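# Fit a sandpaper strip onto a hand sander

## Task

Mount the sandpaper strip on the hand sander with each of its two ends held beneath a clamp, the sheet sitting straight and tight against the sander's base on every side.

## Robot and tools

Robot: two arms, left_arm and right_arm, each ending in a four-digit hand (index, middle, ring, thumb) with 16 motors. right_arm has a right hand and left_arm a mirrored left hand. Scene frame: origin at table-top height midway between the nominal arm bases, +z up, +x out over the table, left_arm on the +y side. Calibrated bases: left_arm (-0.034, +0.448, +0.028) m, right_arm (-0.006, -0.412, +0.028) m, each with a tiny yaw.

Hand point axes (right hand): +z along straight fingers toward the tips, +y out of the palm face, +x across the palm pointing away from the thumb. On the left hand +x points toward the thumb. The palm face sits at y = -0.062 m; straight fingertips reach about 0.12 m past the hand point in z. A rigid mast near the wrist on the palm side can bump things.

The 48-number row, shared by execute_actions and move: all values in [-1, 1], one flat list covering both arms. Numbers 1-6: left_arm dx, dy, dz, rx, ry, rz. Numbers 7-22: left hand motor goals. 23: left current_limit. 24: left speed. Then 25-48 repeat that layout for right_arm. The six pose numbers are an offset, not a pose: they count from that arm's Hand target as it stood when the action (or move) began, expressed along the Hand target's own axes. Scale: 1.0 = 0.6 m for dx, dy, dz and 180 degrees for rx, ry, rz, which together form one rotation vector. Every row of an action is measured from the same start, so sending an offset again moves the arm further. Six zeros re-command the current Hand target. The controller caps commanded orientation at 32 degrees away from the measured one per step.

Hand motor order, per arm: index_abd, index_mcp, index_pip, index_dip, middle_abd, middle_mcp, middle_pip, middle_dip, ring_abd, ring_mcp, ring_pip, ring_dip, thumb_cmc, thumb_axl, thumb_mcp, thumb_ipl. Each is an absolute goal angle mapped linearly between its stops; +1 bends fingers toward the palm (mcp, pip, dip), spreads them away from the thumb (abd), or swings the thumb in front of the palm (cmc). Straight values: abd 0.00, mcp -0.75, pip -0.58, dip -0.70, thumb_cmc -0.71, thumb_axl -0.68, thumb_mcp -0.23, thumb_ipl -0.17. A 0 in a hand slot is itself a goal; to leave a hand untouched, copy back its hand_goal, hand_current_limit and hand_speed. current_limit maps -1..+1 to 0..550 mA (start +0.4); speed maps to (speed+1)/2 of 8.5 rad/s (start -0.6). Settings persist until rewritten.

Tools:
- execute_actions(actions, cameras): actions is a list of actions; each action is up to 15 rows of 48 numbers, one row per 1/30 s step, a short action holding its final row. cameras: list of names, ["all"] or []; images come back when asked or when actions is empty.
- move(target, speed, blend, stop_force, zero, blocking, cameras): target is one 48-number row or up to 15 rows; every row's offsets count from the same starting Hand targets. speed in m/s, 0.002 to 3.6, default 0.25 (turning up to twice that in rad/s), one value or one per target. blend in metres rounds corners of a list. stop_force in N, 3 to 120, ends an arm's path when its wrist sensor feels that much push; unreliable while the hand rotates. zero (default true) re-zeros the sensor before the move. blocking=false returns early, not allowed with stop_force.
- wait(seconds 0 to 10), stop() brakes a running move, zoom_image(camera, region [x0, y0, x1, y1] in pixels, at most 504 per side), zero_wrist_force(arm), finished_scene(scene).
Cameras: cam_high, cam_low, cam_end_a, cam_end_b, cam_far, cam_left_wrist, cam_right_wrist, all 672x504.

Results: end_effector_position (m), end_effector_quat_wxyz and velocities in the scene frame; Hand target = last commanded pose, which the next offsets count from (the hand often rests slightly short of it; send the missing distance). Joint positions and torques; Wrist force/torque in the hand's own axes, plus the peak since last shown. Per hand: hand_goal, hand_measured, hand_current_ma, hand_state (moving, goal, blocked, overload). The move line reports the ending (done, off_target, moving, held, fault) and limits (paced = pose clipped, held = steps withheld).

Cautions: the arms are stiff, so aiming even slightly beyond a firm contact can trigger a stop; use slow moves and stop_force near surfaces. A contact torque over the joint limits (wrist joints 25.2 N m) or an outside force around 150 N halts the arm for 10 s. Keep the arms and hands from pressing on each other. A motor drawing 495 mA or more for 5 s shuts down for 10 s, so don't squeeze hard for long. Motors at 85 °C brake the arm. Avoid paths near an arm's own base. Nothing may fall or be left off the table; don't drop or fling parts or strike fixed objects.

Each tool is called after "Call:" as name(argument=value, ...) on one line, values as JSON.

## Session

Call:
execute_actions(actions=[], cameras=["all"])

Call:
zoom_image(camera="cam_far", region=[100, 130, 600, 370])

Call:
zoom_image(camera="cam_high", region=[260, 140, 420, 240])

Scene clock: 0.00 s.
left_arm: end_effector_position=(+0.8266, +0.4114, +0.2290) hand_goal=(+0.000, -0.754, -0.576, -0.696, +0.000, -0.754, -0.576, -0.696, +0.000, -0.754, -0.576, -0.696, -0.714, -0.678, -0.226, -0.168) hand_measured=(+0.000, -0.754, -0.576, -0.696, +0.000, -0.754, -0.576, -0.696, +0.000, -0.754, -0.576, -0.696, -0.714, -0.678, -0.226, -0.168) hand_current_ma=(+0, +0, +0, +0, +0, +0, +0, +0, +0, +0, +0, +0, +0, +0, +0, +0) hand_state=(goal, goal, goal, goal, goal, goal, goal, goal, goal, goal, goal, goal, goal, goal, goal, goal) hand_current_limit=0.40 hand_speed=-0.60 end_effector_quat_wxyz=(+0.548, +0.770, +0.264, -0.192) | right_arm: end_effector_position=(+0.0797, -0.1567, +0.1826) hand_goal=(+0.000, -0.754, -0.576, -0.696, +0.000, -0.754, -0.576, -0.696, +0.000, -0.754, -0.576, -0.696, -0.714, -0.678, -0.226, -0.168) hand_measured=(+0.000, -0.754, -0.576, -0.696, +0.000, -0.754, -0.576, -0.696, +0.000, -0.754, -0.576, -0.696, -0.714, -0.678, -0.226, -0.168) hand_current_ma=(+0, +0, +0, +0, +0, +0, +0, +0, +0, +0, +0, +0, +0, +0, +0, +0) hand_state=(goal, goal, goal, goal, goal, goal, goal, goal, goal, goal, goal, goal, goal, goal, goal, goal) hand_current_limit=0.40 hand_speed=-0.60 end_effector_quat_wxyz=(+0.033, +0.632, -0.494, +0.596)
Joint positions: left_arm=[3.587 -2.575 -0.795 -2.207 0.525 1.841] | right_arm=[1.291 -1.502 2.093 -1.177 -2.594 -1.479]
Joint velocities: within noise
Joint torques (N m): no reading
Motor temperatures (°C): left_arm=[30 29 28 35 35 39] | right_arm=[27 31 30 37 33 37]
Wrist force (N): no reading
Wrist torque (N m): no reading
Wrist force, peak (N): no reading
Hand target: left_arm +0.8266, +0.4114, +0.2290; +0.548, +0.770, +0.264, -0.192 | right_arm +0.0797, -0.1567, +0.1826; +0.033, +0.632, -0.494, +0.596

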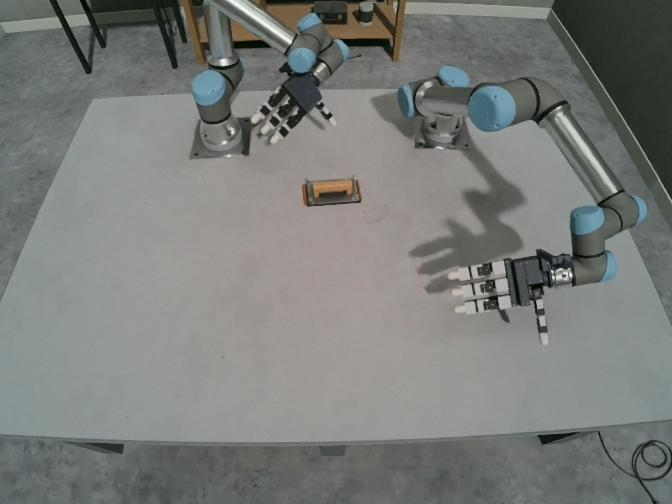

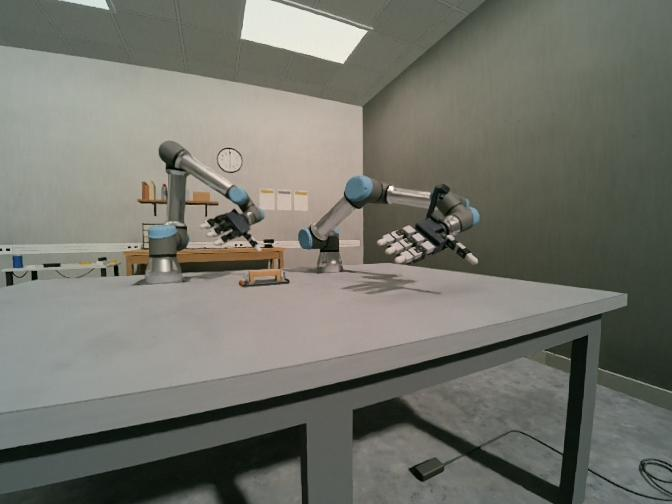

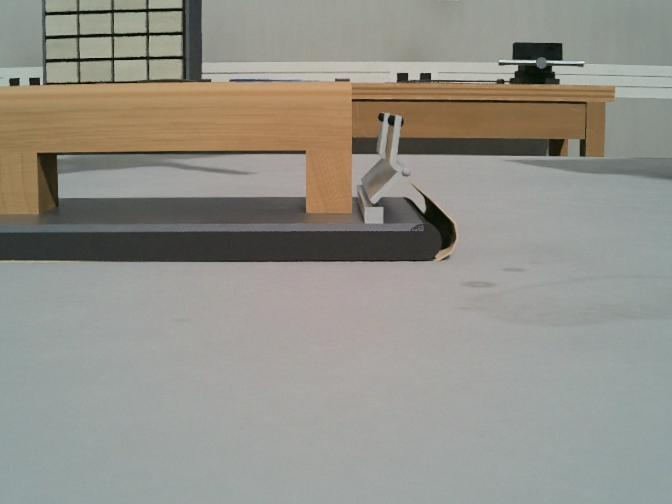

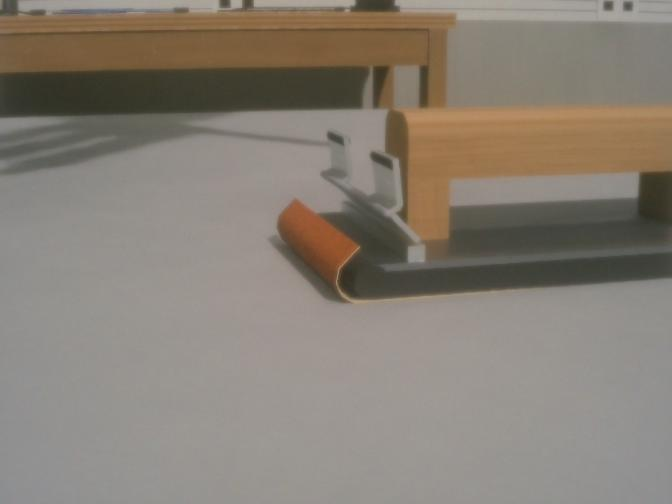

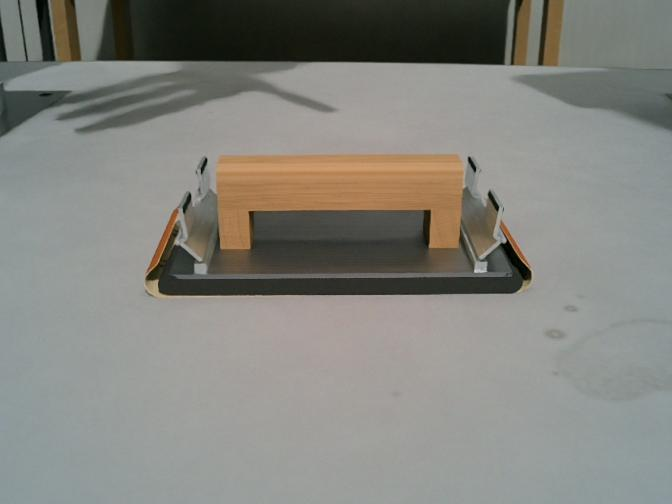

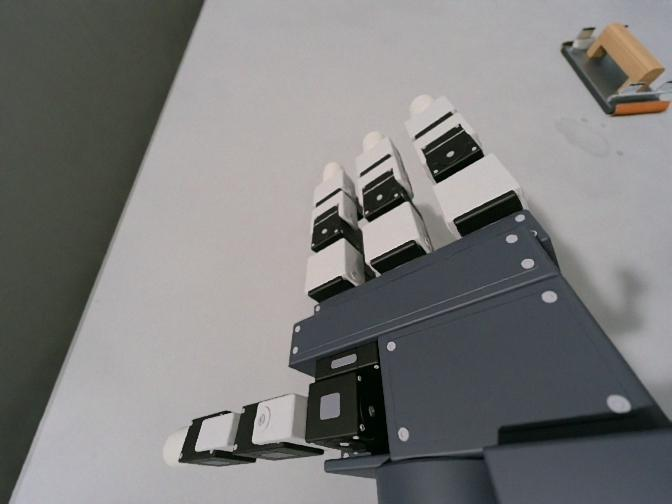

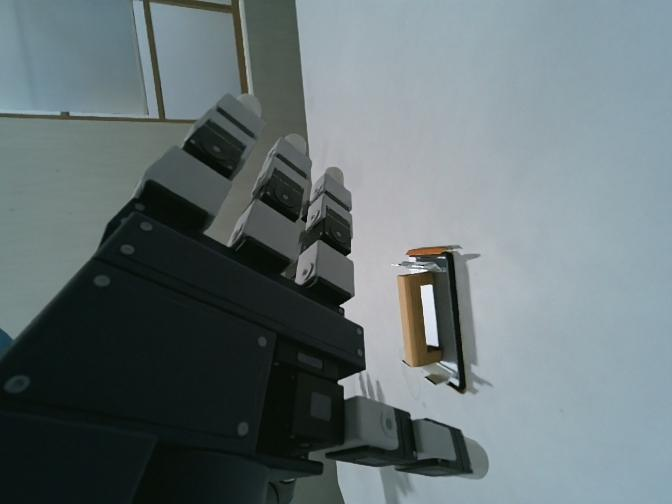

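Scaled by 1.008 from the camera's 672x504 image, which has a finer 960x720 frame.

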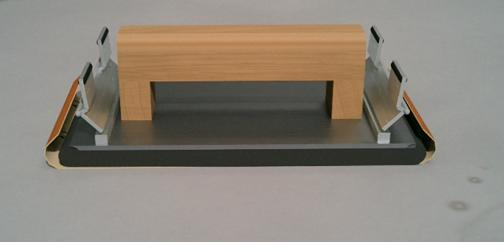

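Scaled by 3.150 from the camera's 672x504 image, which has a finer 960x720 frame.

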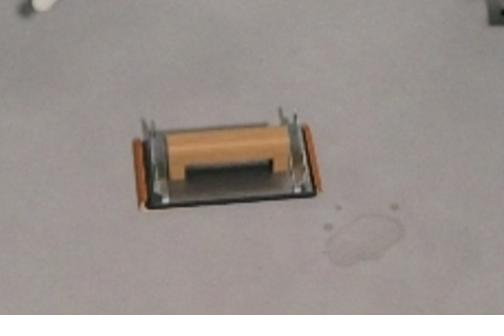

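Call:
move(target=[-0.5667,-0.2945,-0.0167,-0.1324,0.3762,-0.7103, 0,0.205,0.445,0.174, 0,-0.7534,-0.5766,-0.6957, 0,0.205,0.445,0.174, -0.714,-0.678,-0.226,-0.168, 0.6,-0.6, 0.1623,-0.198,0.256,0.1042,-0.4931,-0.2807, 0,0.205,0.445,0.174, 0,-0.7534,-0.5766,-0.6957, 0,0.205,0.445,0.174, -0.714,-0.678,-0.226,-0.168, 0.6,-0.6], speed=0.35, cameras=["cam_high", "cam_far", "cam_low"])

Scene clock: 59.30 s.
left_arm: end_effector_position=(+0.7360, +0.4087, +0.2460) hand_goal=(+0.000, +0.204, +0.444, +0.174, +0.000, -0.754, -0.576, -0.696, +0.000, +0.204, +0.444, +0.174, -0.714, -0.678, -0.226, -0.168) hand_measured=(+0.000, +0.192, +0.442, +0.172, +0.000, -0.758, -0.576, -0.696, +0.000, +0.194, +0.442, +0.172, -0.718, -0.678, -0.226, -0.168) hand_current_ma=(+0, -5, +0, +0, +0, -1, +0, +0, +0, -4, +0, +0, -1, +0, +0, +0) hand_state=(goal, goal, goal, goal, goal, goal, goal, goal, goal, goal, goal, goal, goal, goal, goal, goal) hand_current_limit=0.60 hand_speed=-0.60 end_effector_quat_wxyz=(+0.473, +0.664, +0.541, -0.207) | right_arm: end_effector_position=(+0.1083, -0.1739, +0.1995) hand_goal=(+0.000, +0.204, +0.444, +0.174, +0.000, -0.754, -0.576, -0.696, +0.000, +0.204, +0.444, +0.174, -0.714, -0.678, -0.226, -0.168) hand_measured=(+0.000, +0.196, +0.438, +0.172, +0.000, -0.750, -0.576, -0.696, +0.000, +0.196, +0.438, +0.172, -0.710, -0.678, -0.226, -0.168) hand_current_ma=(+0, -2, -1, +0, +0, +1, +0, +0, +0, -2, -1, +0, +0, +0, +0, +0) hand_state=(goal, goal, goal, goal, goal, goal, goal, goal, goal, goal, goal, goal, goal, goal, goal, goal) hand_current_limit=0.60 hand_speed=-0.60 end_effector_quat_wxyz=(+0.003, +0.722, -0.435, +0.538)
Joint positions: left_arm=[3.606 -2.061 -1.618 -1.323 0.508 0.803] | right_arm=[1.211 -1.703 2.287 -1.719 -2.658 -2.12]
Joint torques (N m): left_arm=[-9.22 58.43 7.53 3.93 0.31 -1.09] | right_arm=[10.39 -2.61 -26.64 -0.81 -2.79 1.77]
Wrist force (N): left_arm=[-0.5 -0.4 -0.4] | right_arm=[0.2 0.4 0.0]
Wrist torque (N m): left_arm=[-0.03 0.01 -0.13] | right_arm=[0.18 0.02 0.04]
Wrist force, peak (N): left_arm=[-1.1 -0.9 -1.1] | right_arm=[1.1 2.5 1.7]
Hand target: left_arm +0.7360, +0.4087, +0.2460; +0.473, +0.664, +0.541, -0.207 (not the last commanded pose) | right_arm +0.1083, -0.1739, +0.1995; +0.003, +0.722, -0.435, +0.538 (not the last commanded pose)
Off the commanded pose: left_arm 0.291 m, 111 deg | right_arm 0.180 m, 89 deg.
move: held (right_arm; a check stopped the path), off_target (left_arm; braked when a check withheld steps of right_arm); limits=held
pose unreachable (right arm): on one or more control steps of this call, first in action 0 (counted from 0), this arm could not follow its commanded pose, so it was not sent that pose on those steps. It may still have moved: this result reports where it is.
cause: moving toward the commanded pose would bring two parts of the arm too close to each other (joints 4 (wrist 1) to 6 (wrist 3) lie between them).
Images, in order (width x height): cam_high 672x504, cam_low 672x504, cam_far 672x504.

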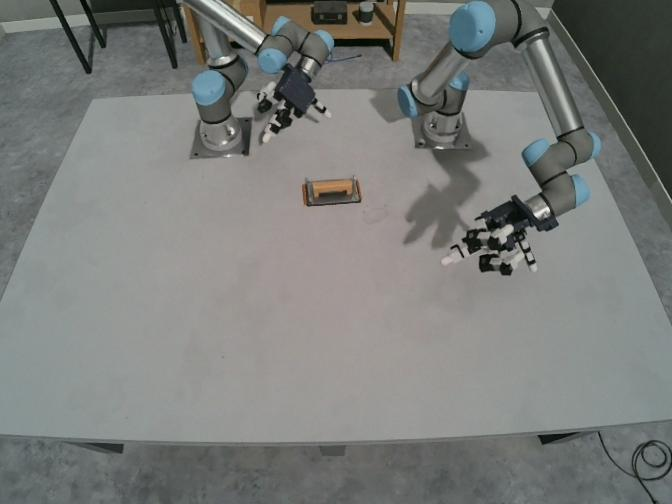

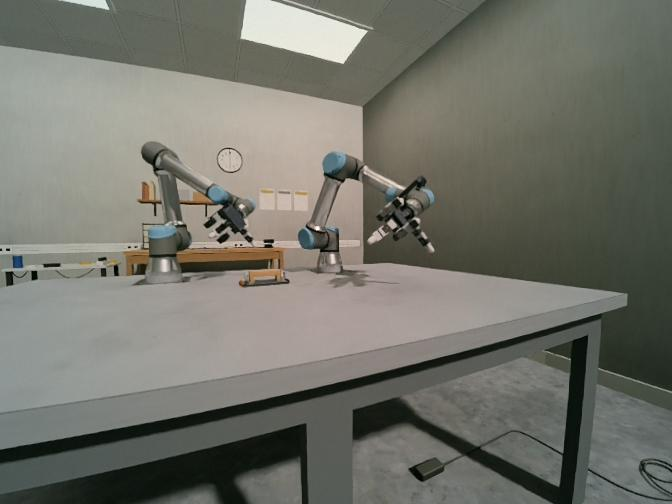

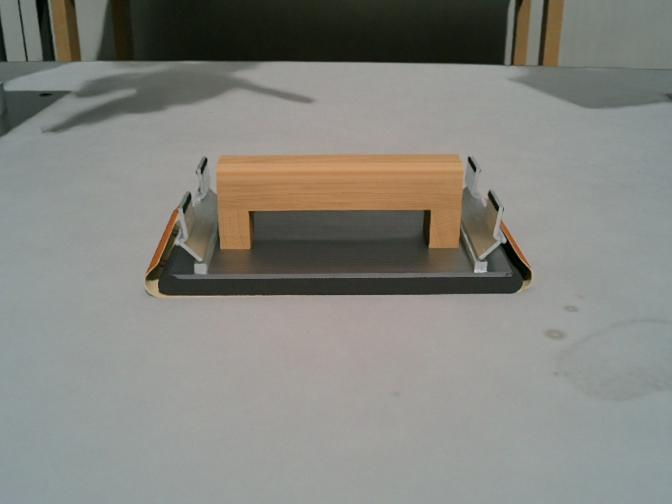

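Call:
move(target=[-0.2352,-0.4,-0.1427,-0.1005,0.2859,-0.5393, 0,0.205,0.445,0.174, 0,-0.7534,-0.5766,-0.6957, 0,0.205,0.445,0.174, -0.714,-0.678,-0.226,-0.168, 0.6,-0.6, 0.2642,-0.2688,0.3082,0,0,0, 0,0.205,0.445,0.174, 0,-0.7534,-0.5766,-0.6957, 0,0.205,0.445,0.174, -0.714,-0.678,-0.226,-0.168, 0.6,-0.6], speed=0.35, cameras=["cam_high", "cam_low"])

Scene clock: 74.23 s.
left_arm: end_effector_position=(+0.7040, +0.4077, +0.2520) hand_goal=(+0.000, +0.204, +0.444, +0.174, +0.000, -0.754, -0.576, -0.696, +0.000, +0.204, +0.444, +0.174, -0.714, -0.678, -0.226, -0.168) hand_measured=(+0.000, +0.192, +0.442, +0.172, +0.000, -0.758, -0.576, -0.696, +0.000, +0.194, +0.442, +0.172, -0.718, -0.678, -0.226, -0.168) hand_current_ma=(+0, -5, +0, +0, +0, -1, +0, +0, +0, -4, +0, +0, -1, +0, +0, +0) hand_state=(goal, goal, goal, goal, goal, goal, goal, goal, goal, goal, goal, goal, goal, goal, goal, goal) hand_current_limit=0.60 hand_speed=-0.60 end_effector_quat_wxyz=(+0.435, +0.611, +0.628, -0.208) | right_arm: end_effector_position=(+0.1155, -0.1764, +0.2031) hand_goal=(+0.000, +0.204, +0.444, +0.174, +0.000, -0.754, -0.576, -0.696, +0.000, +0.204, +0.444, +0.174, -0.714, -0.678, -0.226, -0.168) hand_measured=(+0.000, +0.196, +0.438, +0.172, +0.000, -0.750, -0.576, -0.696, +0.000, +0.196, +0.438, +0.172, -0.710, -0.678, -0.226, -0.168) hand_current_ma=(+0, -2, -1, +0, +0, +1, +0, +0, +0, -2, -1, +0, +0, +0, +0, +0) hand_state=(goal, goal, goal, goal, goal, goal, goal, goal, goal, goal, goal, goal, goal, goal, goal, goal) hand_current_limit=0.60 hand_speed=-0.60 end_effector_quat_wxyz=(+0.003, +0.722, -0.435, +0.539)
Joint positions: left_arm=[3.594 -1.936 -1.765 -1.11 0.567 0.443] | right_arm=[1.19 -1.714 2.295 -1.749 -2.668 -2.158]
Joint torques (N m): left_arm=[-9.51 51.11 8.47 4.04 0.49 -1.01] | right_arm=[9.36 -1.35 -25.85 -0.55 0.03 1.73]
Wrist force (N): left_arm=[-0.4 -0.7 -1.4] | right_arm=[-0.3 0.6 0.1]
Wrist torque (N m): left_arm=[0.06 -0.02 -0.13] | right_arm=[0.18 0.08 0.02]
Wrist force, peak (N): left_arm=[-0.4 -1.0 -1.4] | right_arm=[0.6 -1.0 1.1]
Hand target: left_arm +0.7039, +0.4077, +0.2520; +0.435, +0.611, +0.628, -0.207 (not the last commanded pose) | right_arm +0.1155, -0.1764, +0.2031; +0.003, +0.722, -0.435, +0.539 (not the last commanded pose)
Off the commanded pose: left_arm 0.259 m, 99 deg | right_arm 0.284 m, 0 deg.
move: held (right_arm; a check stopped the path), off_target (left_arm; braked when a check withheld steps of right_arm); limits=held
pose unreachable (right arm): on one or more control steps of this call, first in action 0 (counted from 0), this arm could not follow its commanded pose, so it was not sent that pose on those steps. It may still have moved: this result reports where it is.
cause: moving toward the commanded pose would bring two parts of the arm too close to each other (joints 4 (wrist 1) to 6 (wrist 3) lie between them).
Images, in order (width x height): cam_high 672x504, cam_low 672x504.

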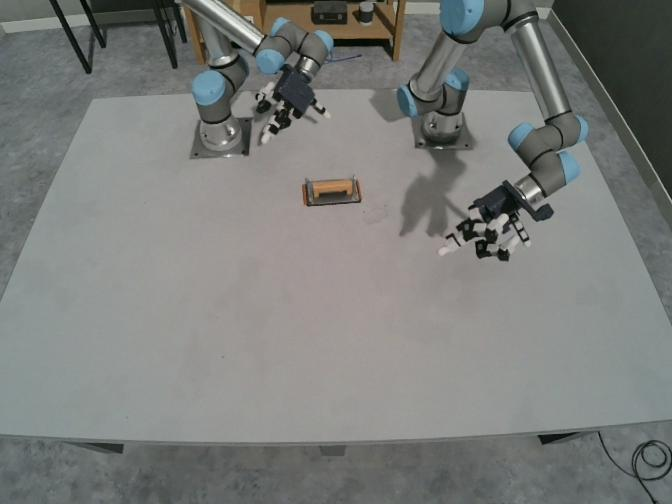

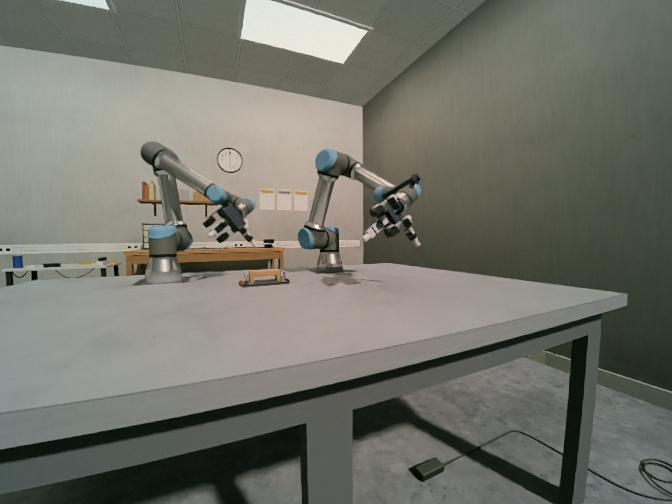

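Call:
move(target=[[-0.1247,-0.3813,-0.1568,-0.0888,0.2539,-0.4792, 0,0.205,0.445,0.174, 0,-0.7534,-0.5766,-0.6957, 0,0.205,0.445,0.174, -0.714,-0.678,-0.226,-0.168, 0.6,-0.6, 0.039,-0.0232,-0.021,0,0,0.5556, 0,0.205,0.445,0.174, 0,-0.7534,-0.5766,-0.6957, 0,0.205,0.445,0.174, -0.714,-0.678,-0.226,-0.168, 0.6,-0.6],[-0.2015,-0.726,0.0008,-0.0888,0.2539,-0.4792, 0,0.205,0.445,0.174, 0,-0.7534,-0.5766,-0.6957, 0,0.205,0.445,0.174, -0.714,-0.678,-0.226,-0.168, 0.6,-0.6, 0.039,-0.0232,-0.021,0,0,-0.8889, 0,0.205,0.445,0.174, 0,-0.7534,-0.5766,-0.6957, 0,0.205,0.445,0.174, -0.714,-0.678,-0.226,-0.168, 0.6,-0.6],[-0.2015,-0.726,0.0008,-0.0888,0.2539,-0.4792, 0,0.205,0.445,0.174, 0,-0.7534,-0.5766,-0.6957, 0,0.205,0.445,0.174, -0.714,-0.678,-0.226,-0.168, 0.6,-0.6, 0.1987,-0.1462,0.2242,0.0906,-0.4279,-0.2363, 0,0.205,0.445,0.174, 0,-0.7534,-0.5766,-0.6957, 0,0.205,0.445,0.174, -0.714,-0.678,-0.226,-0.168, 0.6,-0.6]], speed=0.35, blend=[0.02, 0.02, 0], cameras=["cam_high", "cam_low"])

Scene clock: 144.67 s.
left_arm: end_effector_position=(+0.3873, +0.3508, +0.2748) hand_goal=(+0.000, +0.204, +0.444, +0.174, +0.000, -0.754, -0.576, -0.696, +0.000, +0.204, +0.444, +0.174, -0.714, -0.678, -0.226, -0.168) hand_measured=(+0.000, +0.192, +0.442, +0.172, +0.000, -0.752, -0.576, -0.696, +0.000, +0.194, +0.442, +0.172, -0.714, -0.678, -0.224, -0.168) hand_current_ma=(+0, -5, +0, +0, +0, +0, +0, +0, +0, -4, +0, +0, +0, +0, +0, +0) hand_state=(goal, goal, goal, goal, goal, goal, goal, goal, goal, goal, goal, goal, goal, goal, goal, goal) hand_current_limit=0.60 hand_speed=-0.60 end_effector_quat_wxyz=(+0.000, +0.001, +0.991, -0.132) | right_arm: end_effector_position=(+0.1152, -0.1769, +0.2327) hand_goal=(+0.000, +0.204, +0.444, +0.174, +0.000, -0.754, -0.576, -0.696, +0.000, +0.204, +0.444, +0.174, -0.714, -0.678, -0.226, -0.168) hand_measured=(+0.000, +0.198, +0.438, +0.172, +0.002, -0.746, -0.576, -0.696, +0.000, +0.196, +0.438, +0.172, -0.708, -0.678, -0.226, -0.168) hand_current_ma=(+0, -2, -1, +0, +0, +2, +0, +0, +0, -2, -1, +0, +1, +0, +0, +0) hand_state=(goal, goal, goal, goal, goal, goal, goal, goal, goal, goal, goal, goal, goal, goal, goal, goal) hand_current_limit=0.60 hand_speed=-0.60 end_effector_quat_wxyz=(+0.473, +0.049, +0.845, -0.245)
Joint positions: left_arm=[3.209 -1.476 -1.908 -1.337 1.307 -1.537] | right_arm=[1.396 -2.026 2.462 -1.333 -2.555 0.344]
Joint torques (N m): left_arm=[-8.5 33.68 11.7 3.87 1.83 -0.98] | right_arm=[-11.08 -12.01 -18.36 -3.31 -2.65 -1.81]
Wrist force (N): left_arm=[2.6 -0.9 -1.3] | right_arm=[0.4 -0.8 -1.0]
Wrist torque (N m): left_arm=[0.14 -0.22 -0.05] | right_arm=[0.13 -0.17 0.14]
Wrist force, peak (N): left_arm=[2.9 -0.8 -1.3] | right_arm=[0.9 -1.0 -1.0]
Hand target: left_arm +0.3872, +0.3508, +0.2748; +0.000, +0.001, +0.991, -0.132 (not the last commanded pose) | right_arm +0.1151, -0.1770, +0.2326; +0.473, +0.049, +0.845, -0.245 (not the last commanded pose)
Off the commanded pose: left_arm 0.148 m, 0 deg | right_arm 0.191 m, 176 deg.
move: held (right_arm; a check stopped the path), off_target (left_arm; braked when a check withheld steps of right_arm); path passed 1 of 3 targets; limits=held
pose unreachable (right arm): on one or more control steps of this call, first in action 0 (counted from 0), this arm could not follow its commanded pose, so it was not sent that pose on those steps. It may still have moved: this result reports where it is.
cause: moving toward the commanded pose would bring two parts of the arm too close to each other (joints 4 (wrist 1) to 6 (wrist 3) lie between them).
Images, in order (width x height): cam_high 672x504, cam_low 672x504.

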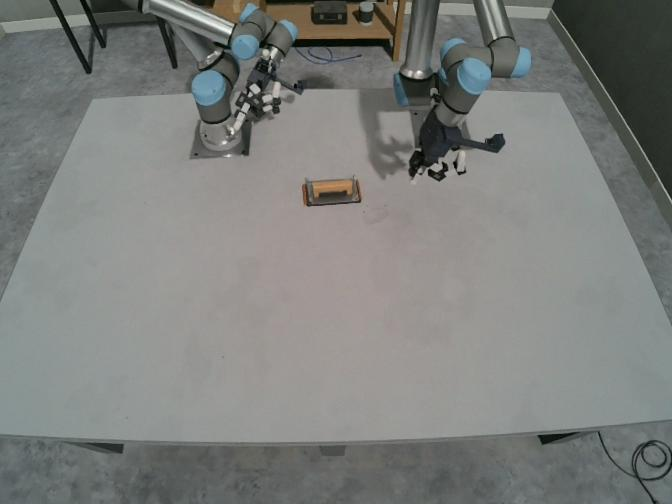

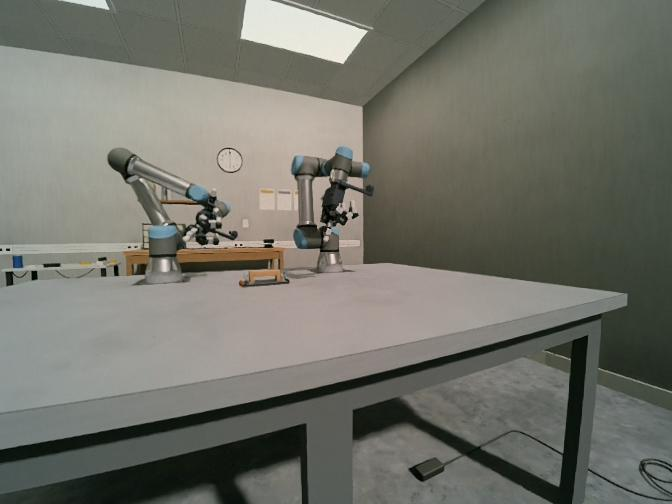

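Call:
move(target=[[0.1853,-0.1202,0.1785,0,0,0, 0,0.205,0.445,0.174, 0,-0.7534,-0.5766,-0.6957, 0,0.205,0.445,0.174, -0.714,-0.678,-0.226,-0.168, 0.6,-0.6, -0.1733,0.003,0.1448,-0.0153,0.3652,0.2145, 0,0.205,0.445,0.174, 0,-0.7534,-0.5766,-0.6957, 0,0.205,0.445,0.174, -0.714,-0.678,-0.226,-0.168, 0.6,-0.6],[0.1853,-0.1202,0.1785,0,0,0, 0,0.205,0.445,0.174, 0,-0.7534,-0.5766,-0.6957, 0,0.205,0.445,0.174, -0.714,-0.678,-0.226,-0.168, 0.6,-0.6, -0.1863,-0.0283,0.2345,-0.4643,-0.3798,-0.773, 0,0.205,0.445,0.174, 0,-0.7534,-0.5766,-0.6957, 0,0.205,0.445,0.174, -0.714,-0.678,-0.226,-0.168, 0.6,-0.6]], speed=0.35, blend=[0.02, 0], cameras=["cam_high", "cam_low"])

Scene clock: 178.67 s.
left_arm: end_effector_position=(+0.2760, +0.2533, +0.1902) hand_goal=(+0.000, +0.204, +0.444, +0.174, +0.000, -0.754, -0.576, -0.696, +0.000, +0.204, +0.444, +0.174, -0.714, -0.678, -0.226, -0.168) hand_measured=(+0.000, +0.192, +0.442, +0.172, +0.000, -0.752, -0.576, -0.696, +0.000, +0.194, +0.442, +0.172, -0.714, -0.678, -0.224, -0.168) hand_current_ma=(+0, -5, +0, +0, +0, +0, +0, +0, +0, -4, +0, +0, +0, +0, +0, +0) hand_state=(goal, goal, goal, goal, goal, goal, goal, goal, goal, goal, goal, goal, goal, goal, goal, goal) hand_current_limit=0.60 hand_speed=-0.60 end_effector_quat_wxyz=(+0.000, +0.001, +0.991, -0.132) | right_arm: end_effector_position=(+0.2801, -0.2401, +0.2700) hand_goal=(+0.000, +0.204, +0.444, +0.174, +0.000, -0.754, -0.576, -0.696, +0.000, +0.204, +0.444, +0.174, -0.714, -0.678, -0.226, -0.168) hand_measured=(+0.000, +0.198, +0.438, +0.172, +0.002, -0.748, -0.576, -0.696, +0.000, +0.196, +0.438, +0.172, -0.712, -0.678, -0.224, -0.168) hand_current_ma=(+0, -2, -1, +0, +0, +1, +0, +0, +0, -2, -1, +0, +0, +0, +0, +0) hand_state=(goal, goal, goal, goal, goal, goal, goal, goal, goal, goal, goal, goal, goal, goal, goal, goal) hand_current_limit=0.60 hand_speed=-0.60 end_effector_quat_wxyz=(-0.174, +0.985, +0.000, +0.000)
Joint positions: left_arm=[2.942 -1.398 -2.224 -1.027 1.314 -1.813] | right_arm=[0.095 -1.949 2.142 -1.81 -1.225 1.705]
Joint torques (N m): left_arm=[-7.72 0.29 9.23 4.07 1.52 -1.17] | right_arm=[-10.75 4.15 -13.84 -4.36 -0.9 1.6]
Wrist force (N): left_arm=[2.7 -0.8 -1.3] | right_arm=[-0.3 0.2 0.4]
Wrist torque (N m): left_arm=[0.16 -0.24 -0.03] | right_arm=[0.13 0.03 -0.05]
Wrist force, peak (N): left_arm=[2.9 -0.8 -1.8] | right_arm=[-1.6 0.1 0.9]
Hand target: left_arm +0.2760, +0.2533, +0.1902; +0.000, +0.001, +0.991, -0.132 | right_arm +0.2801, -0.2401, +0.2700; -0.174, +0.985, +0.000, +0.000
Off the commanded pose: left_arm 0.000 m, 0 deg | right_arm 0.000 m, 0 deg.
move: done
Images, in order (width x height): cam_high 672x504, cam_low 672x504.

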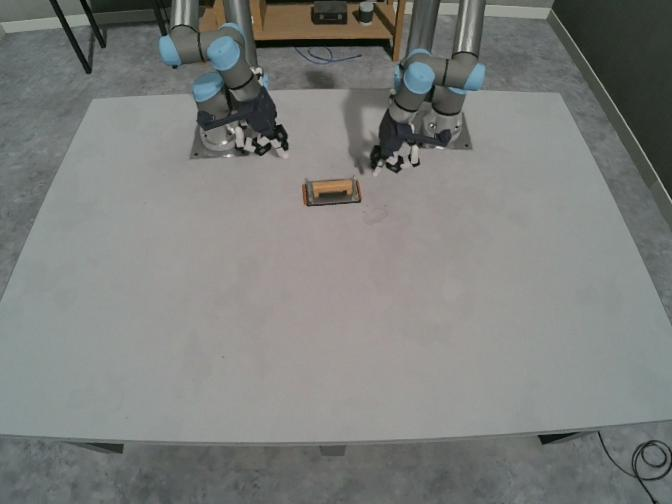

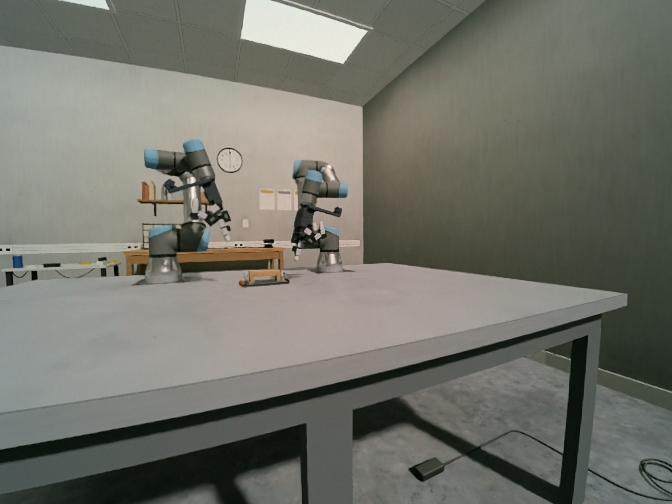

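Call:
move(target=[0,0.0042,0.1313,0,0,0, 0,0.205,0.445,0.174, 0,-0.7534,-0.5766,-0.6957, 0,0.205,0.445,0.174, -0.714,-0.678,-0.226,-0.168, 0.6,-0.6, -0.0702,-0.2225,0.171,0,0,0, 0,0.205,0.445,0.174, 0,-0.7534,-0.5766,-0.6957, 0,0.205,0.445,0.174, -0.714,-0.678,-0.226,-0.168, 0.6,-0.6], speed=0.2, cameras=["cam_far", "cam_end_a", "cam_end_b"])

Call:
move(target=[0,0.0065,0.0241,0,0,0, 0,0.205,0.445,0.174, 0,-0.7534,-0.5766,-0.6957, 0,0.205,0.445,0.174, -0.714,-0.678,-0.226,-0.168, 0.6,-0.6, 0,0,0,0,0,0, 0,0.205,0.445,0.174, 0,-0.7534,-0.5766,-0.6957, 0,0.205,0.445,0.174, -0.714,-0.678,-0.226,-0.168, 0.6,-0.6], speed=0.006, stop_force=3, cameras=["cam_far", "cam_end_a"])

Call:
zoom_image(camera="cam_far", region=[420, 140, 600, 320])

Call:
zoom_image(camera="cam_end_a", region=[330, 80, 570, 290])

Scene clock: 188.20 s.
left_arm: end_effector_position=(+0.2760, +0.2351, +0.1136) hand_goal=(+0.000, +0.204, +0.444, +0.174, +0.000, -0.754, -0.576, -0.696, +0.000, +0.204, +0.444, +0.174, -0.714, -0.678, -0.226, -0.168) hand_measured=(+0.000, +0.192, +0.442, +0.172, +0.000, -0.752, -0.576, -0.696, +0.000, +0.194, +0.442, +0.172, -0.714, -0.678, -0.224, -0.168) hand_current_ma=(+0, -5, +0, +0, +0, +0, +0, +0, +0, -4, +0, +0, +0, +0, +0, +0) hand_state=(goal, goal, goal, goal, goal, goal, goal, goal, goal, goal, goal, goal, goal, goal, goal, goal) hand_current_limit=0.60 hand_speed=-0.60 end_effector_quat_wxyz=(+0.000, +0.001, +0.991, -0.132) | right_arm: end_effector_position=(+0.2381, -0.0796, +0.2193) hand_goal=(+0.000, +0.204, +0.444, +0.174, +0.000, -0.754, -0.576, -0.696, +0.000, +0.204, +0.444, +0.174, -0.714, -0.678, -0.226, -0.168) hand_measured=(+0.000, +0.198, +0.438, +0.172, +0.002, -0.748, -0.576, -0.696, +0.000, +0.196, +0.438, +0.172, -0.712, -0.678, -0.224, -0.168) hand_current_ma=(+0, -2, -1, +0, +0, +1, +0, +0, +0, -2, -1, +0, +0, +0, +0, +0) hand_state=(goal, goal, goal, goal, goal, goal, goal, goal, goal, goal, goal, goal, goal, goal, goal, goal) hand_current_limit=0.60 hand_speed=-0.60 end_effector_quat_wxyz=(-0.174, +0.985, +0.000, +0.000)
Joint positions: left_arm=[2.896 -1.564 -2.322 -0.752 1.317 -1.861] | right_arm=[0.549 -1.68 2.124 -2.212 -1.281 2.18]
Joint torques (N m): left_arm=[-9.58 4.66 6.45 4.33 1.45 -1.23] | right_arm=[11.78 -5.59 -28.63 -4.45 -1.14 2.15]
Wrist force (N): left_arm=[2.4 -1.0 -1.5] | right_arm=[-0.5 0.2 0.2]
Wrist torque (N m): left_arm=[0.12 -0.21 -0.05] | right_arm=[0.12 0.11 -0.08]
Wrist force, peak (N): left_arm=[2.6 -1.0 -2.3] | right_arm=[-0.4 -1.0 1.2]
Hand target: left_arm +0.2760, +0.2351, +0.1135; +0.000, +0.001, +0.991, -0.132 | right_arm +0.2381, -0.0795, +0.2192; -0.174, +0.985, +0.000, +0.000
Off the commanded pose: left_arm 0.000 m, 0 deg | right_arm 0.000 m, 0 deg.
move: done
Images, in order (width x height): cam_end_a 672x504, cam_end_b 672x504, cam_far 672x504.

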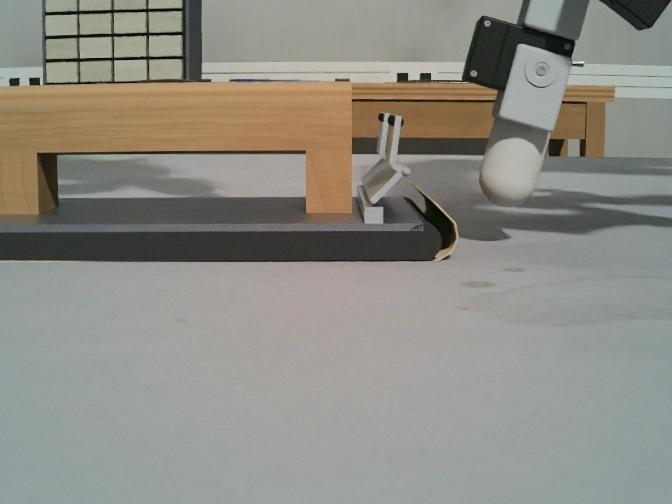

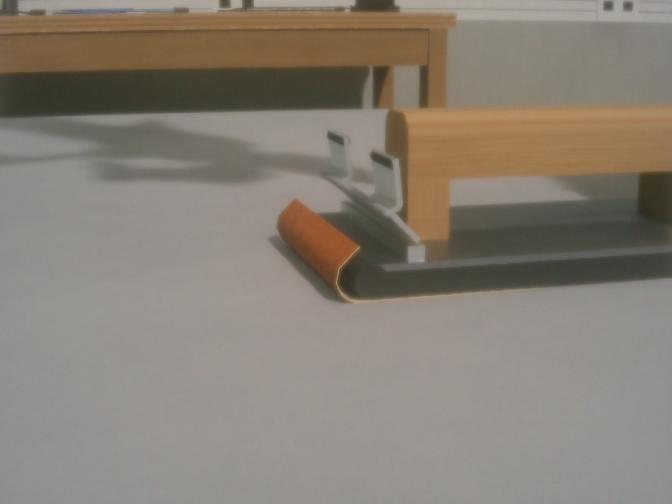

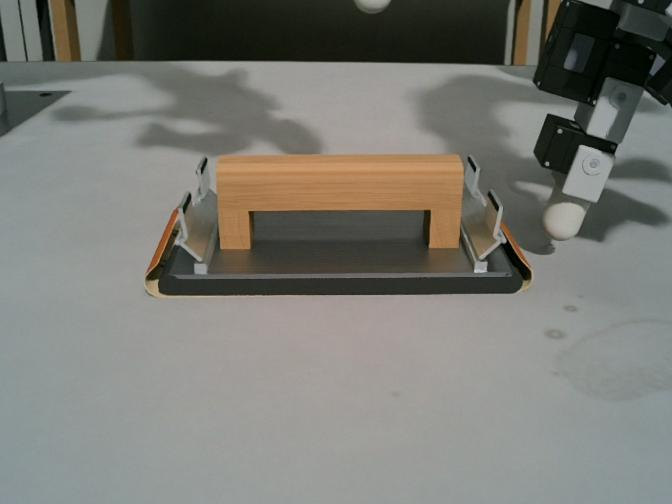

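Scene clock: 191.83 s.
left_arm: end_effector_position=(+0.2760, +0.2351, +0.0993) hand_goal=(+0.000, +0.204, +0.444, +0.174, +0.000, -0.754, -0.576, -0.696, +0.000, +0.204, +0.444, +0.174, -0.714, -0.678, -0.226, -0.168) hand_measured=(+0.000, +0.192, +0.442, +0.172, +0.000, -0.752, -0.576, -0.696, +0.000, +0.194, +0.442, +0.172, -0.714, -0.678, -0.224, -0.168) hand_current_ma=(+0, -5, +0, +0, +0, +0, +0, +0, +0, -4, +0, +0, +0, +0, +0, +0) hand_state=(goal, goal, goal, goal, goal, goal, goal, goal, goal, goal, goal, goal, goal, goal, goal, goal) hand_current_limit=0.60 hand_speed=-0.60 end_effector_quat_wxyz=(+0.000, +0.001, +0.991, -0.132) | right_arm: end_effector_position=(+0.2381, -0.0795, +0.2192) hand_goal=(+0.000, +0.204, +0.444, +0.174, +0.000, -0.754, -0.576, -0.696, +0.000, +0.204, +0.444, +0.174, -0.714, -0.678, -0.226, -0.168) hand_measured=(+0.000, +0.198, +0.438, +0.172, +0.002, -0.748, -0.576, -0.696, +0.000, +0.196, +0.438, +0.172, -0.712, -0.678, -0.224, -0.168) hand_current_ma=(+0, -2, -1, +0, +0, +1, +0, +0, +0, -2, -1, +0, +0, +0, +0, +0) hand_state=(goal, goal, goal, goal, goal, goal, goal, goal, goal, goal, goal, goal, goal, goal, goal, goal) hand_current_limit=0.60 hand_speed=-0.60 end_effector_quat_wxyz=(-0.174, +0.985, +0.000, +0.000)
Joint positions: left_arm=[2.896 -1.596 -2.34 -0.701 1.317 -1.861] | right_arm=[0.549 -1.68 2.124 -2.212 -1.281 2.181]
Joint torques (N m): left_arm=[-7.94 31.02 27.43 0.91 1.43 -1.38] | right_arm=[9.35 -4.74 -28.88 -4.73 -0.82 1.76]
Wrist force (N): left_arm=[2.6 -1.4 -5.7] | right_arm=[-0.6 0.2 0.1]
Wrist torque (N m): left_arm=[0.44 -0.28 -0.03] | right_arm=[0.13 0.13 -0.09]
Wrist force, peak (N): left_arm=[2.4 -1.6 -8.4] | right_arm=[-0.8 0.1 0.5]
Hand target: left_arm +0.2760, +0.2351, +0.0993; +0.000, +0.001, +0.991, -0.132 (not the last commanded pose) | right_arm +0.2381, -0.0795, +0.2192; -0.174, +0.985, +0.000, +0.000
Off the commanded pose: left_arm 0.001 m, 0 deg | right_arm 0.000 m, 0 deg.
move: contact (left_arm)
Images, in order (width x height): cam_end_a 672x504, cam_far 672x504.

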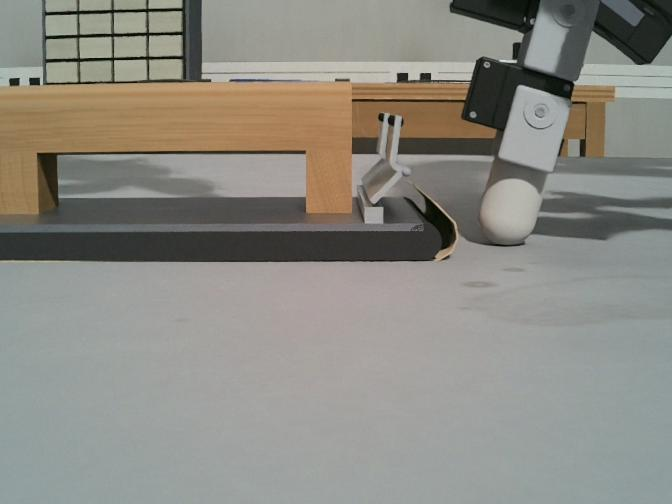

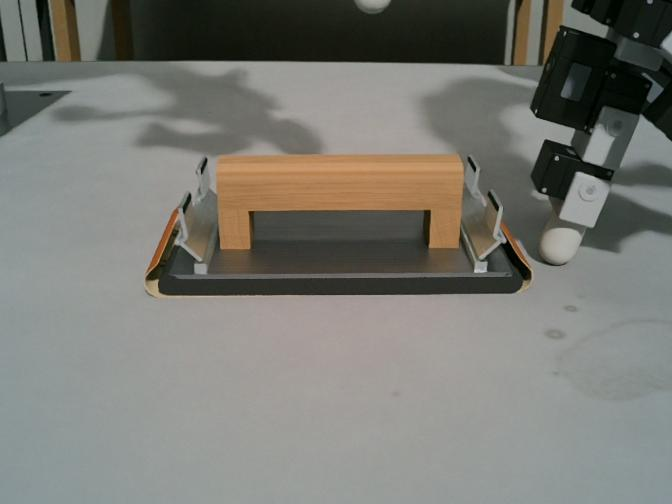

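Scaled by 2.800 from the camera's 672x504 image, which has a finer 960x720 frame.

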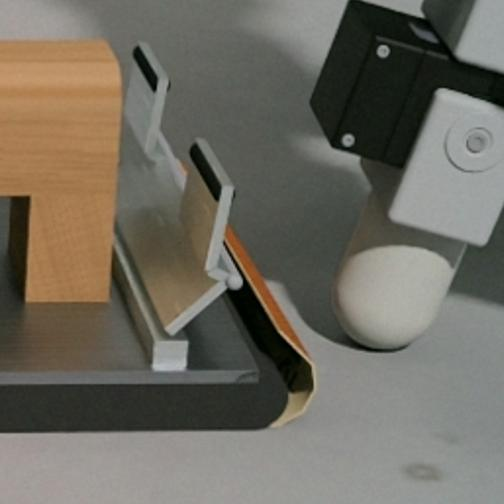

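Scaled by 2.100 from the camera's 672x504 image, which has a finer 960x720 frame.

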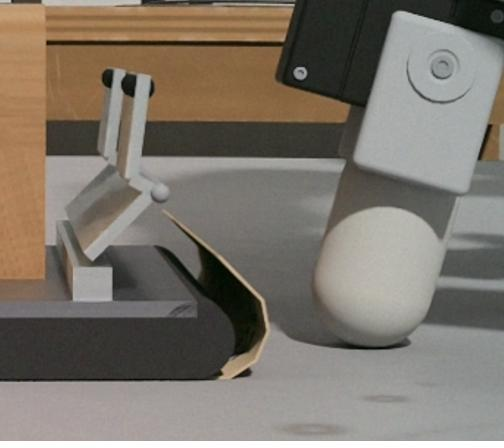

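Call:
move(target=[[0,-0.00173,-0.00644,0,0,0, 0,0.205,0.445,0.174, 0,-0.7534,-0.5766,-0.6957, 0,0.205,0.445,0.174, -0.714,-0.678,-0.226,-0.168, 0.6,-0.6, 0,0,0,0,0,0, 0,0.205,0.445,0.174, 0,-0.7534,-0.5766,-0.6957, 0,0.205,0.445,0.174, -0.714,-0.678,-0.226,-0.168, 0.6,-0.6],[0,-0.01868,0.00242,0,0,0, 0,0.205,0.445,0.174, 0,-0.7534,-0.5766,-0.6957, 0,0.205,0.445,0.174, -0.714,-0.678,-0.226,-0.168, 0.6,-0.6, 0,0,0,0,0,0, 0,0.205,0.445,0.174, 0,-0.7534,-0.5766,-0.6957, 0,0.205,0.445,0.174, -0.714,-0.678,-0.226,-0.168, 0.6,-0.6],[0,-0.03237,0.00609,0,0,0, 0,0.205,0.445,0.174, 0,-0.7534,-0.5766,-0.6957, 0,0.205,0.445,0.174, -0.714,-0.678,-0.226,-0.168, 0.6,-0.6, 0,0,0,0,0,0, 0,0.205,0.445,0.174, 0,-0.7534,-0.5766,-0.6957, 0,0.205,0.445,0.174, -0.714,-0.678,-0.226,-0.168, 0.6,-0.6]], speed=[0.03, 0.03, 0.03], cameras=["cam_far", "cam_end_a"])

Call:
zoom_image(camera="cam_end_a", region=[330, 80, 570, 290])

Call:
zoom_image(camera="cam_far", region=[420, 140, 600, 320])

Scene clock: 216.67 s.
left_arm: end_effector_position=(+0.2760, +0.2156, +0.1009) hand_goal=(+0.000, +0.204, +0.444, +0.174, +0.000, -0.754, -0.576, -0.696, +0.000, +0.204, +0.444, +0.174, -0.714, -0.678, -0.226, -0.168) hand_measured=(+0.000, +0.192, +0.442, +0.172, +0.000, -0.740, -0.572, -0.696, +0.000, +0.194, +0.442, +0.172, -0.714, -0.678, -0.224, -0.168) hand_current_ma=(+0, -5, +0, +0, +0, +7, +1, +0, +0, -4, +0, +0, +0, +0, +0, +0) hand_state=(goal, goal, goal, goal, goal, goal, goal, goal, goal, goal, goal, goal, goal, goal, goal, goal) hand_current_limit=0.60 hand_speed=-0.60 end_effector_quat_wxyz=(+0.000, +0.001, +0.991, -0.132) | right_arm: end_effector_position=(+0.2381, -0.0795, +0.2192) hand_goal=(+0.000, +0.204, +0.444, +0.174, +0.000, -0.754, -0.576, -0.696, +0.000, +0.204, +0.444, +0.174, -0.714, -0.678, -0.226, -0.168) hand_measured=(+0.000, +0.198, +0.438, +0.172, +0.002, -0.748, -0.576, -0.696, +0.000, +0.196, +0.438, +0.172, -0.712, -0.678, -0.224, -0.168) hand_current_ma=(+0, -2, -1, +0, +0, +1, +0, +0, +0, -2, -1, +0, +0, +0, +0, +0) hand_state=(goal, goal, goal, goal, goal, goal, goal, goal, goal, goal, goal, goal, goal, goal, goal, goal) hand_current_limit=0.60 hand_speed=-0.60 end_effector_quat_wxyz=(-0.174, +0.985, +0.000, +0.000)
Joint positions: left_arm=[2.848 -1.623 -2.31 -0.692 1.321 -1.91] | right_arm=[0.549 -1.68 2.124 -2.212 -1.281 2.181]
Joint torques (N m): left_arm=[-8.31 4.35 28.01 4.17 1.36 -1.12] | right_arm=[10.39 -5.71 -27.55 -4.37 -0.91 1.83]
Wrist force (N): left_arm=[2.3 -0.2 -4.2] | right_arm=[-0.5 0.2 0.2]
Wrist torque (N m): left_arm=[0.30 -0.28 -0.07] | right_arm=[0.12 0.12 -0.09]
Wrist force, peak (N): left_arm=[2.6 -1.4 -5.7] | right_arm=[-1.0 0.1 0.1]
Hand target: left_arm +0.2760, +0.2154, +0.1009; +0.000, +0.001, +0.991, -0.132 | right_arm +0.2381, -0.0795, +0.2192; -0.174, +0.985, +0.000, +0.000
Off the commanded pose: left_arm 0.000 m, 0 deg | right_arm 0.000 m, 0 deg.
move: done
Images, in order (width x height): cam_end_a 672x504, cam_far 672x504.

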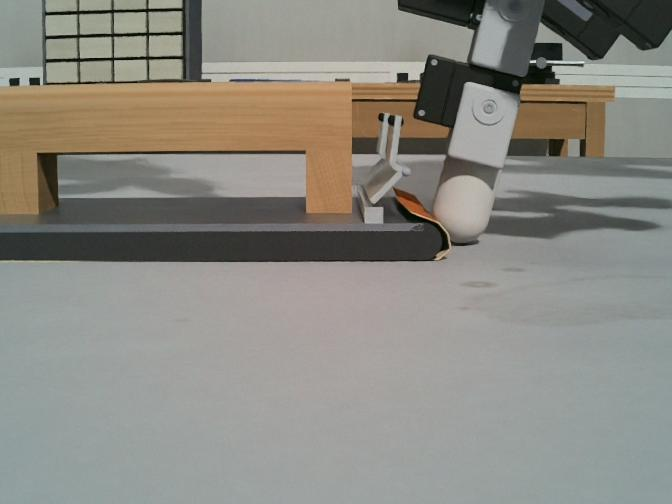

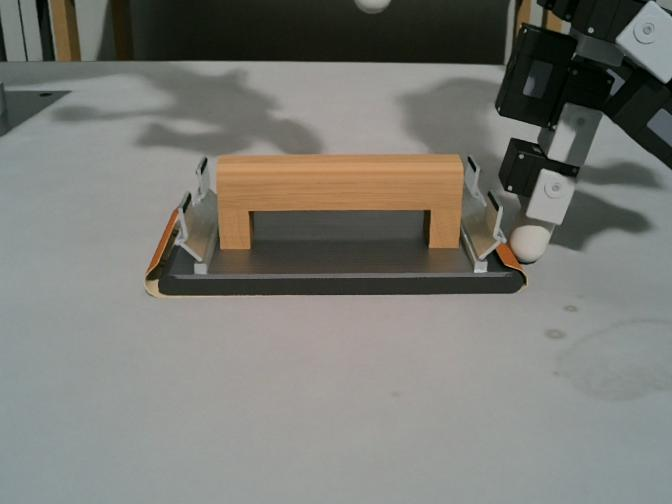

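Scaled by 2.100 from the camera's 672x504 image, which has a finer 960x720 frame.

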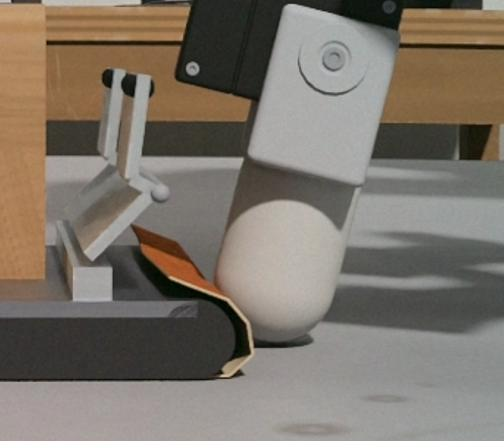

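Scaled by 2.800 from the camera's 672x504 image, which has a finer 960x720 frame.

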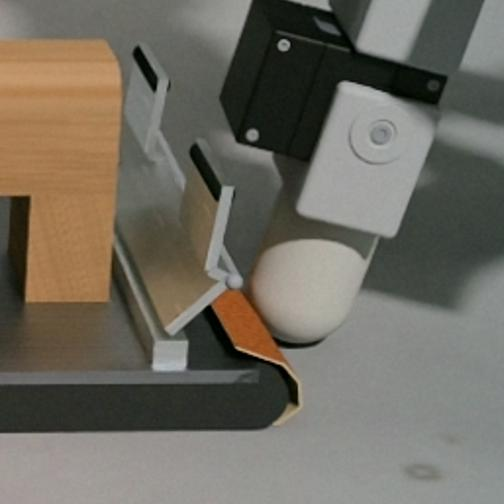

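Call:
move(target=[[0,-0.00742,-0.00837,0,0,0, 0,0.205,0.445,0.174, 0,-0.7534,-0.5766,-0.6957, 0,0.205,0.445,0.174, -0.714,-0.678,-0.226,-0.168, 0.6,-0.6, 0,0,0,0,0,0, 0,0.205,0.445,0.174, 0,-0.7534,-0.5766,-0.6957, 0,0.205,0.445,0.174, -0.714,-0.678,-0.226,-0.168, 0.6,-0.6],[0,-0.01494,-0.01066,0,0,0, 0,0.205,0.445,0.174, 0,-0.7534,-0.5766,-0.6957, 0,0.205,0.445,0.174, -0.714,-0.678,-0.226,-0.168, 0.6,-0.6, 0,0,0,0,0,0, 0,0.205,0.445,0.174, 0,-0.7534,-0.5766,-0.6957, 0,0.205,0.445,0.174, -0.714,-0.678,-0.226,-0.168, 0.6,-0.6],[0,-0.01494,-0.01066,0,0,0, 0,0.205,0.445,0.174, 0,-0.7534,-0.5766,-0.6957, 0,0.205,0.445,0.174, -0.714,-0.678,-0.226,-0.168, 0.6,-0.6, 0,-0.0234,0.1396,0,0,0, 0,0.205,0.445,0.174, 0,-0.7534,-0.5766,-0.6957, 0,0.205,0.445,0.174, -0.714,-0.678,-0.226,-0.168, 0.6,-0.6]], speed=[0.02, 0.02, 0.1], cameras=["cam_far", "cam_end_a"])

Call:
zoom_image(camera="cam_end_a", region=[330, 80, 570, 290])

Call:
zoom_image(camera="cam_far", region=[400, 90, 580, 310])

Scene clock: 231.87 s.
left_arm: end_effector_position=(+0.2760, +0.2084, +0.1094) hand_goal=(+0.000, +0.204, +0.444, +0.174, +0.000, -0.754, -0.576, -0.696, +0.000, +0.204, +0.444, +0.174, -0.714, -0.678, -0.226, -0.168) hand_measured=(+0.000, +0.192, +0.442, +0.172, +0.000, -0.738, -0.568, -0.692, +0.000, +0.194, +0.442, +0.172, -0.714, -0.678, -0.224, -0.168) hand_current_ma=(+0, -5, +0, +0, +0, +9, +2, +1, +0, -4, +0, +0, +0, +0, +0, +0) hand_state=(goal, goal, goal, goal, goal, goal, goal, goal, goal, goal, goal, goal, goal, goal, goal, goal) hand_current_limit=0.60 hand_speed=-0.60 end_effector_quat_wxyz=(+0.000, +0.001, +0.991, -0.132) | right_arm: end_effector_position=(+0.2381, -0.0378, +0.1454) hand_goal=(+0.000, +0.204, +0.444, +0.174, +0.000, -0.754, -0.576, -0.696, +0.000, +0.204, +0.444, +0.174, -0.714, -0.678, -0.226, -0.168) hand_measured=(+0.000, +0.198, +0.438, +0.172, +0.002, -0.748, -0.576, -0.696, +0.000, +0.196, +0.438, +0.172, -0.712, -0.678, -0.224, -0.168) hand_current_ma=(+0, -2, -1, +0, +0, +1, +0, +0, +0, -2, -1, +0, +0, +0, +0, +0) hand_state=(goal, goal, goal, goal, goal, goal, goal, goal, goal, goal, goal, goal, goal, goal, goal, goal) hand_current_limit=0.60 hand_speed=-0.60 end_effector_quat_wxyz=(-0.174, +0.985, +0.000, +0.000)
Joint positions: left_arm=[2.831 -1.616 -2.289 -0.716 1.323 -1.927] | right_arm=[0.63 -1.482 2.159 -2.467 -1.298 2.262]
Joint torques (N m): left_arm=[-8.48 5.16 29.3 1.25 1.48 -1.13] | right_arm=[11.39 -10.46 -25.24 -4.75 -1 1.7]
Wrist force (N): left_arm=[2.3 -0.1 -1.6] | right_arm=[-0.3 0.0 0.7]
Wrist torque (N m): left_arm=[0.11 -0.20 -0.09] | right_arm=[0.04 0.07 -0.04]
Wrist force, peak (N): left_arm=[2.5 -0.1 -4.4] | right_arm=[-0.2 -0.1 1.3]
Hand target: left_arm +0.2760, +0.2084, +0.1094; +0.000, +0.001, +0.991, -0.132 | right_arm +0.2381, -0.0377, +0.1453; -0.174, +0.985, +0.000, +0.000
Off the commanded pose: left_arm 0.000 m, 0 deg | right_arm 0.000 m, 0 deg.
move: done
Images, in order (width x height): cam_end_a 672x504, cam_far 672x504.

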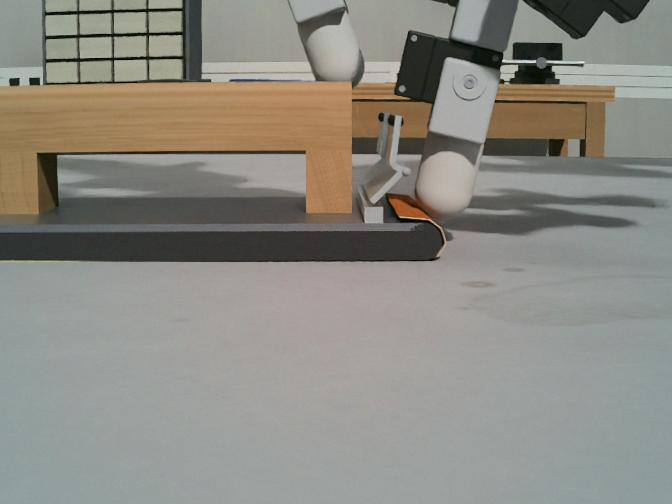

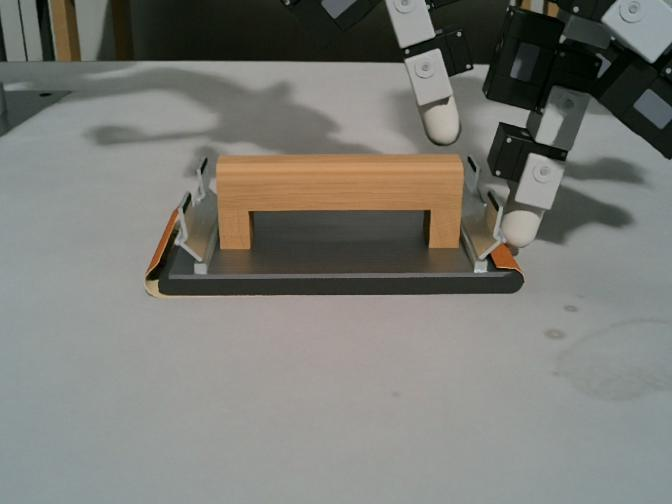

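Scaled by 2.100 from the camera's 672x504 image, which has a finer 960x720 frame.

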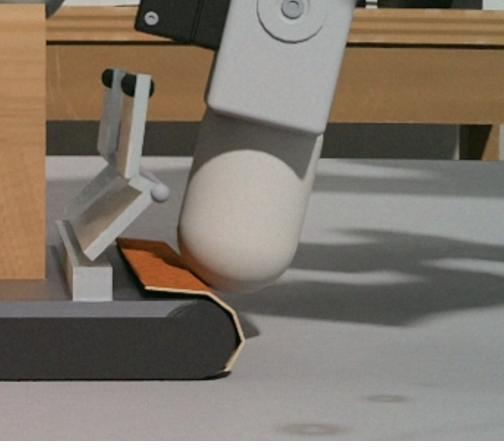

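Scaled by 2.291 from the camera's 672x504 image, which has a finer 960x720 frame.

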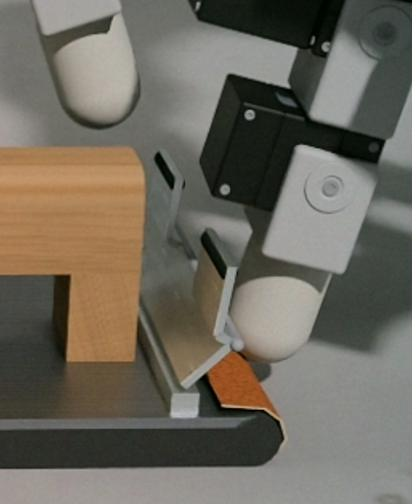

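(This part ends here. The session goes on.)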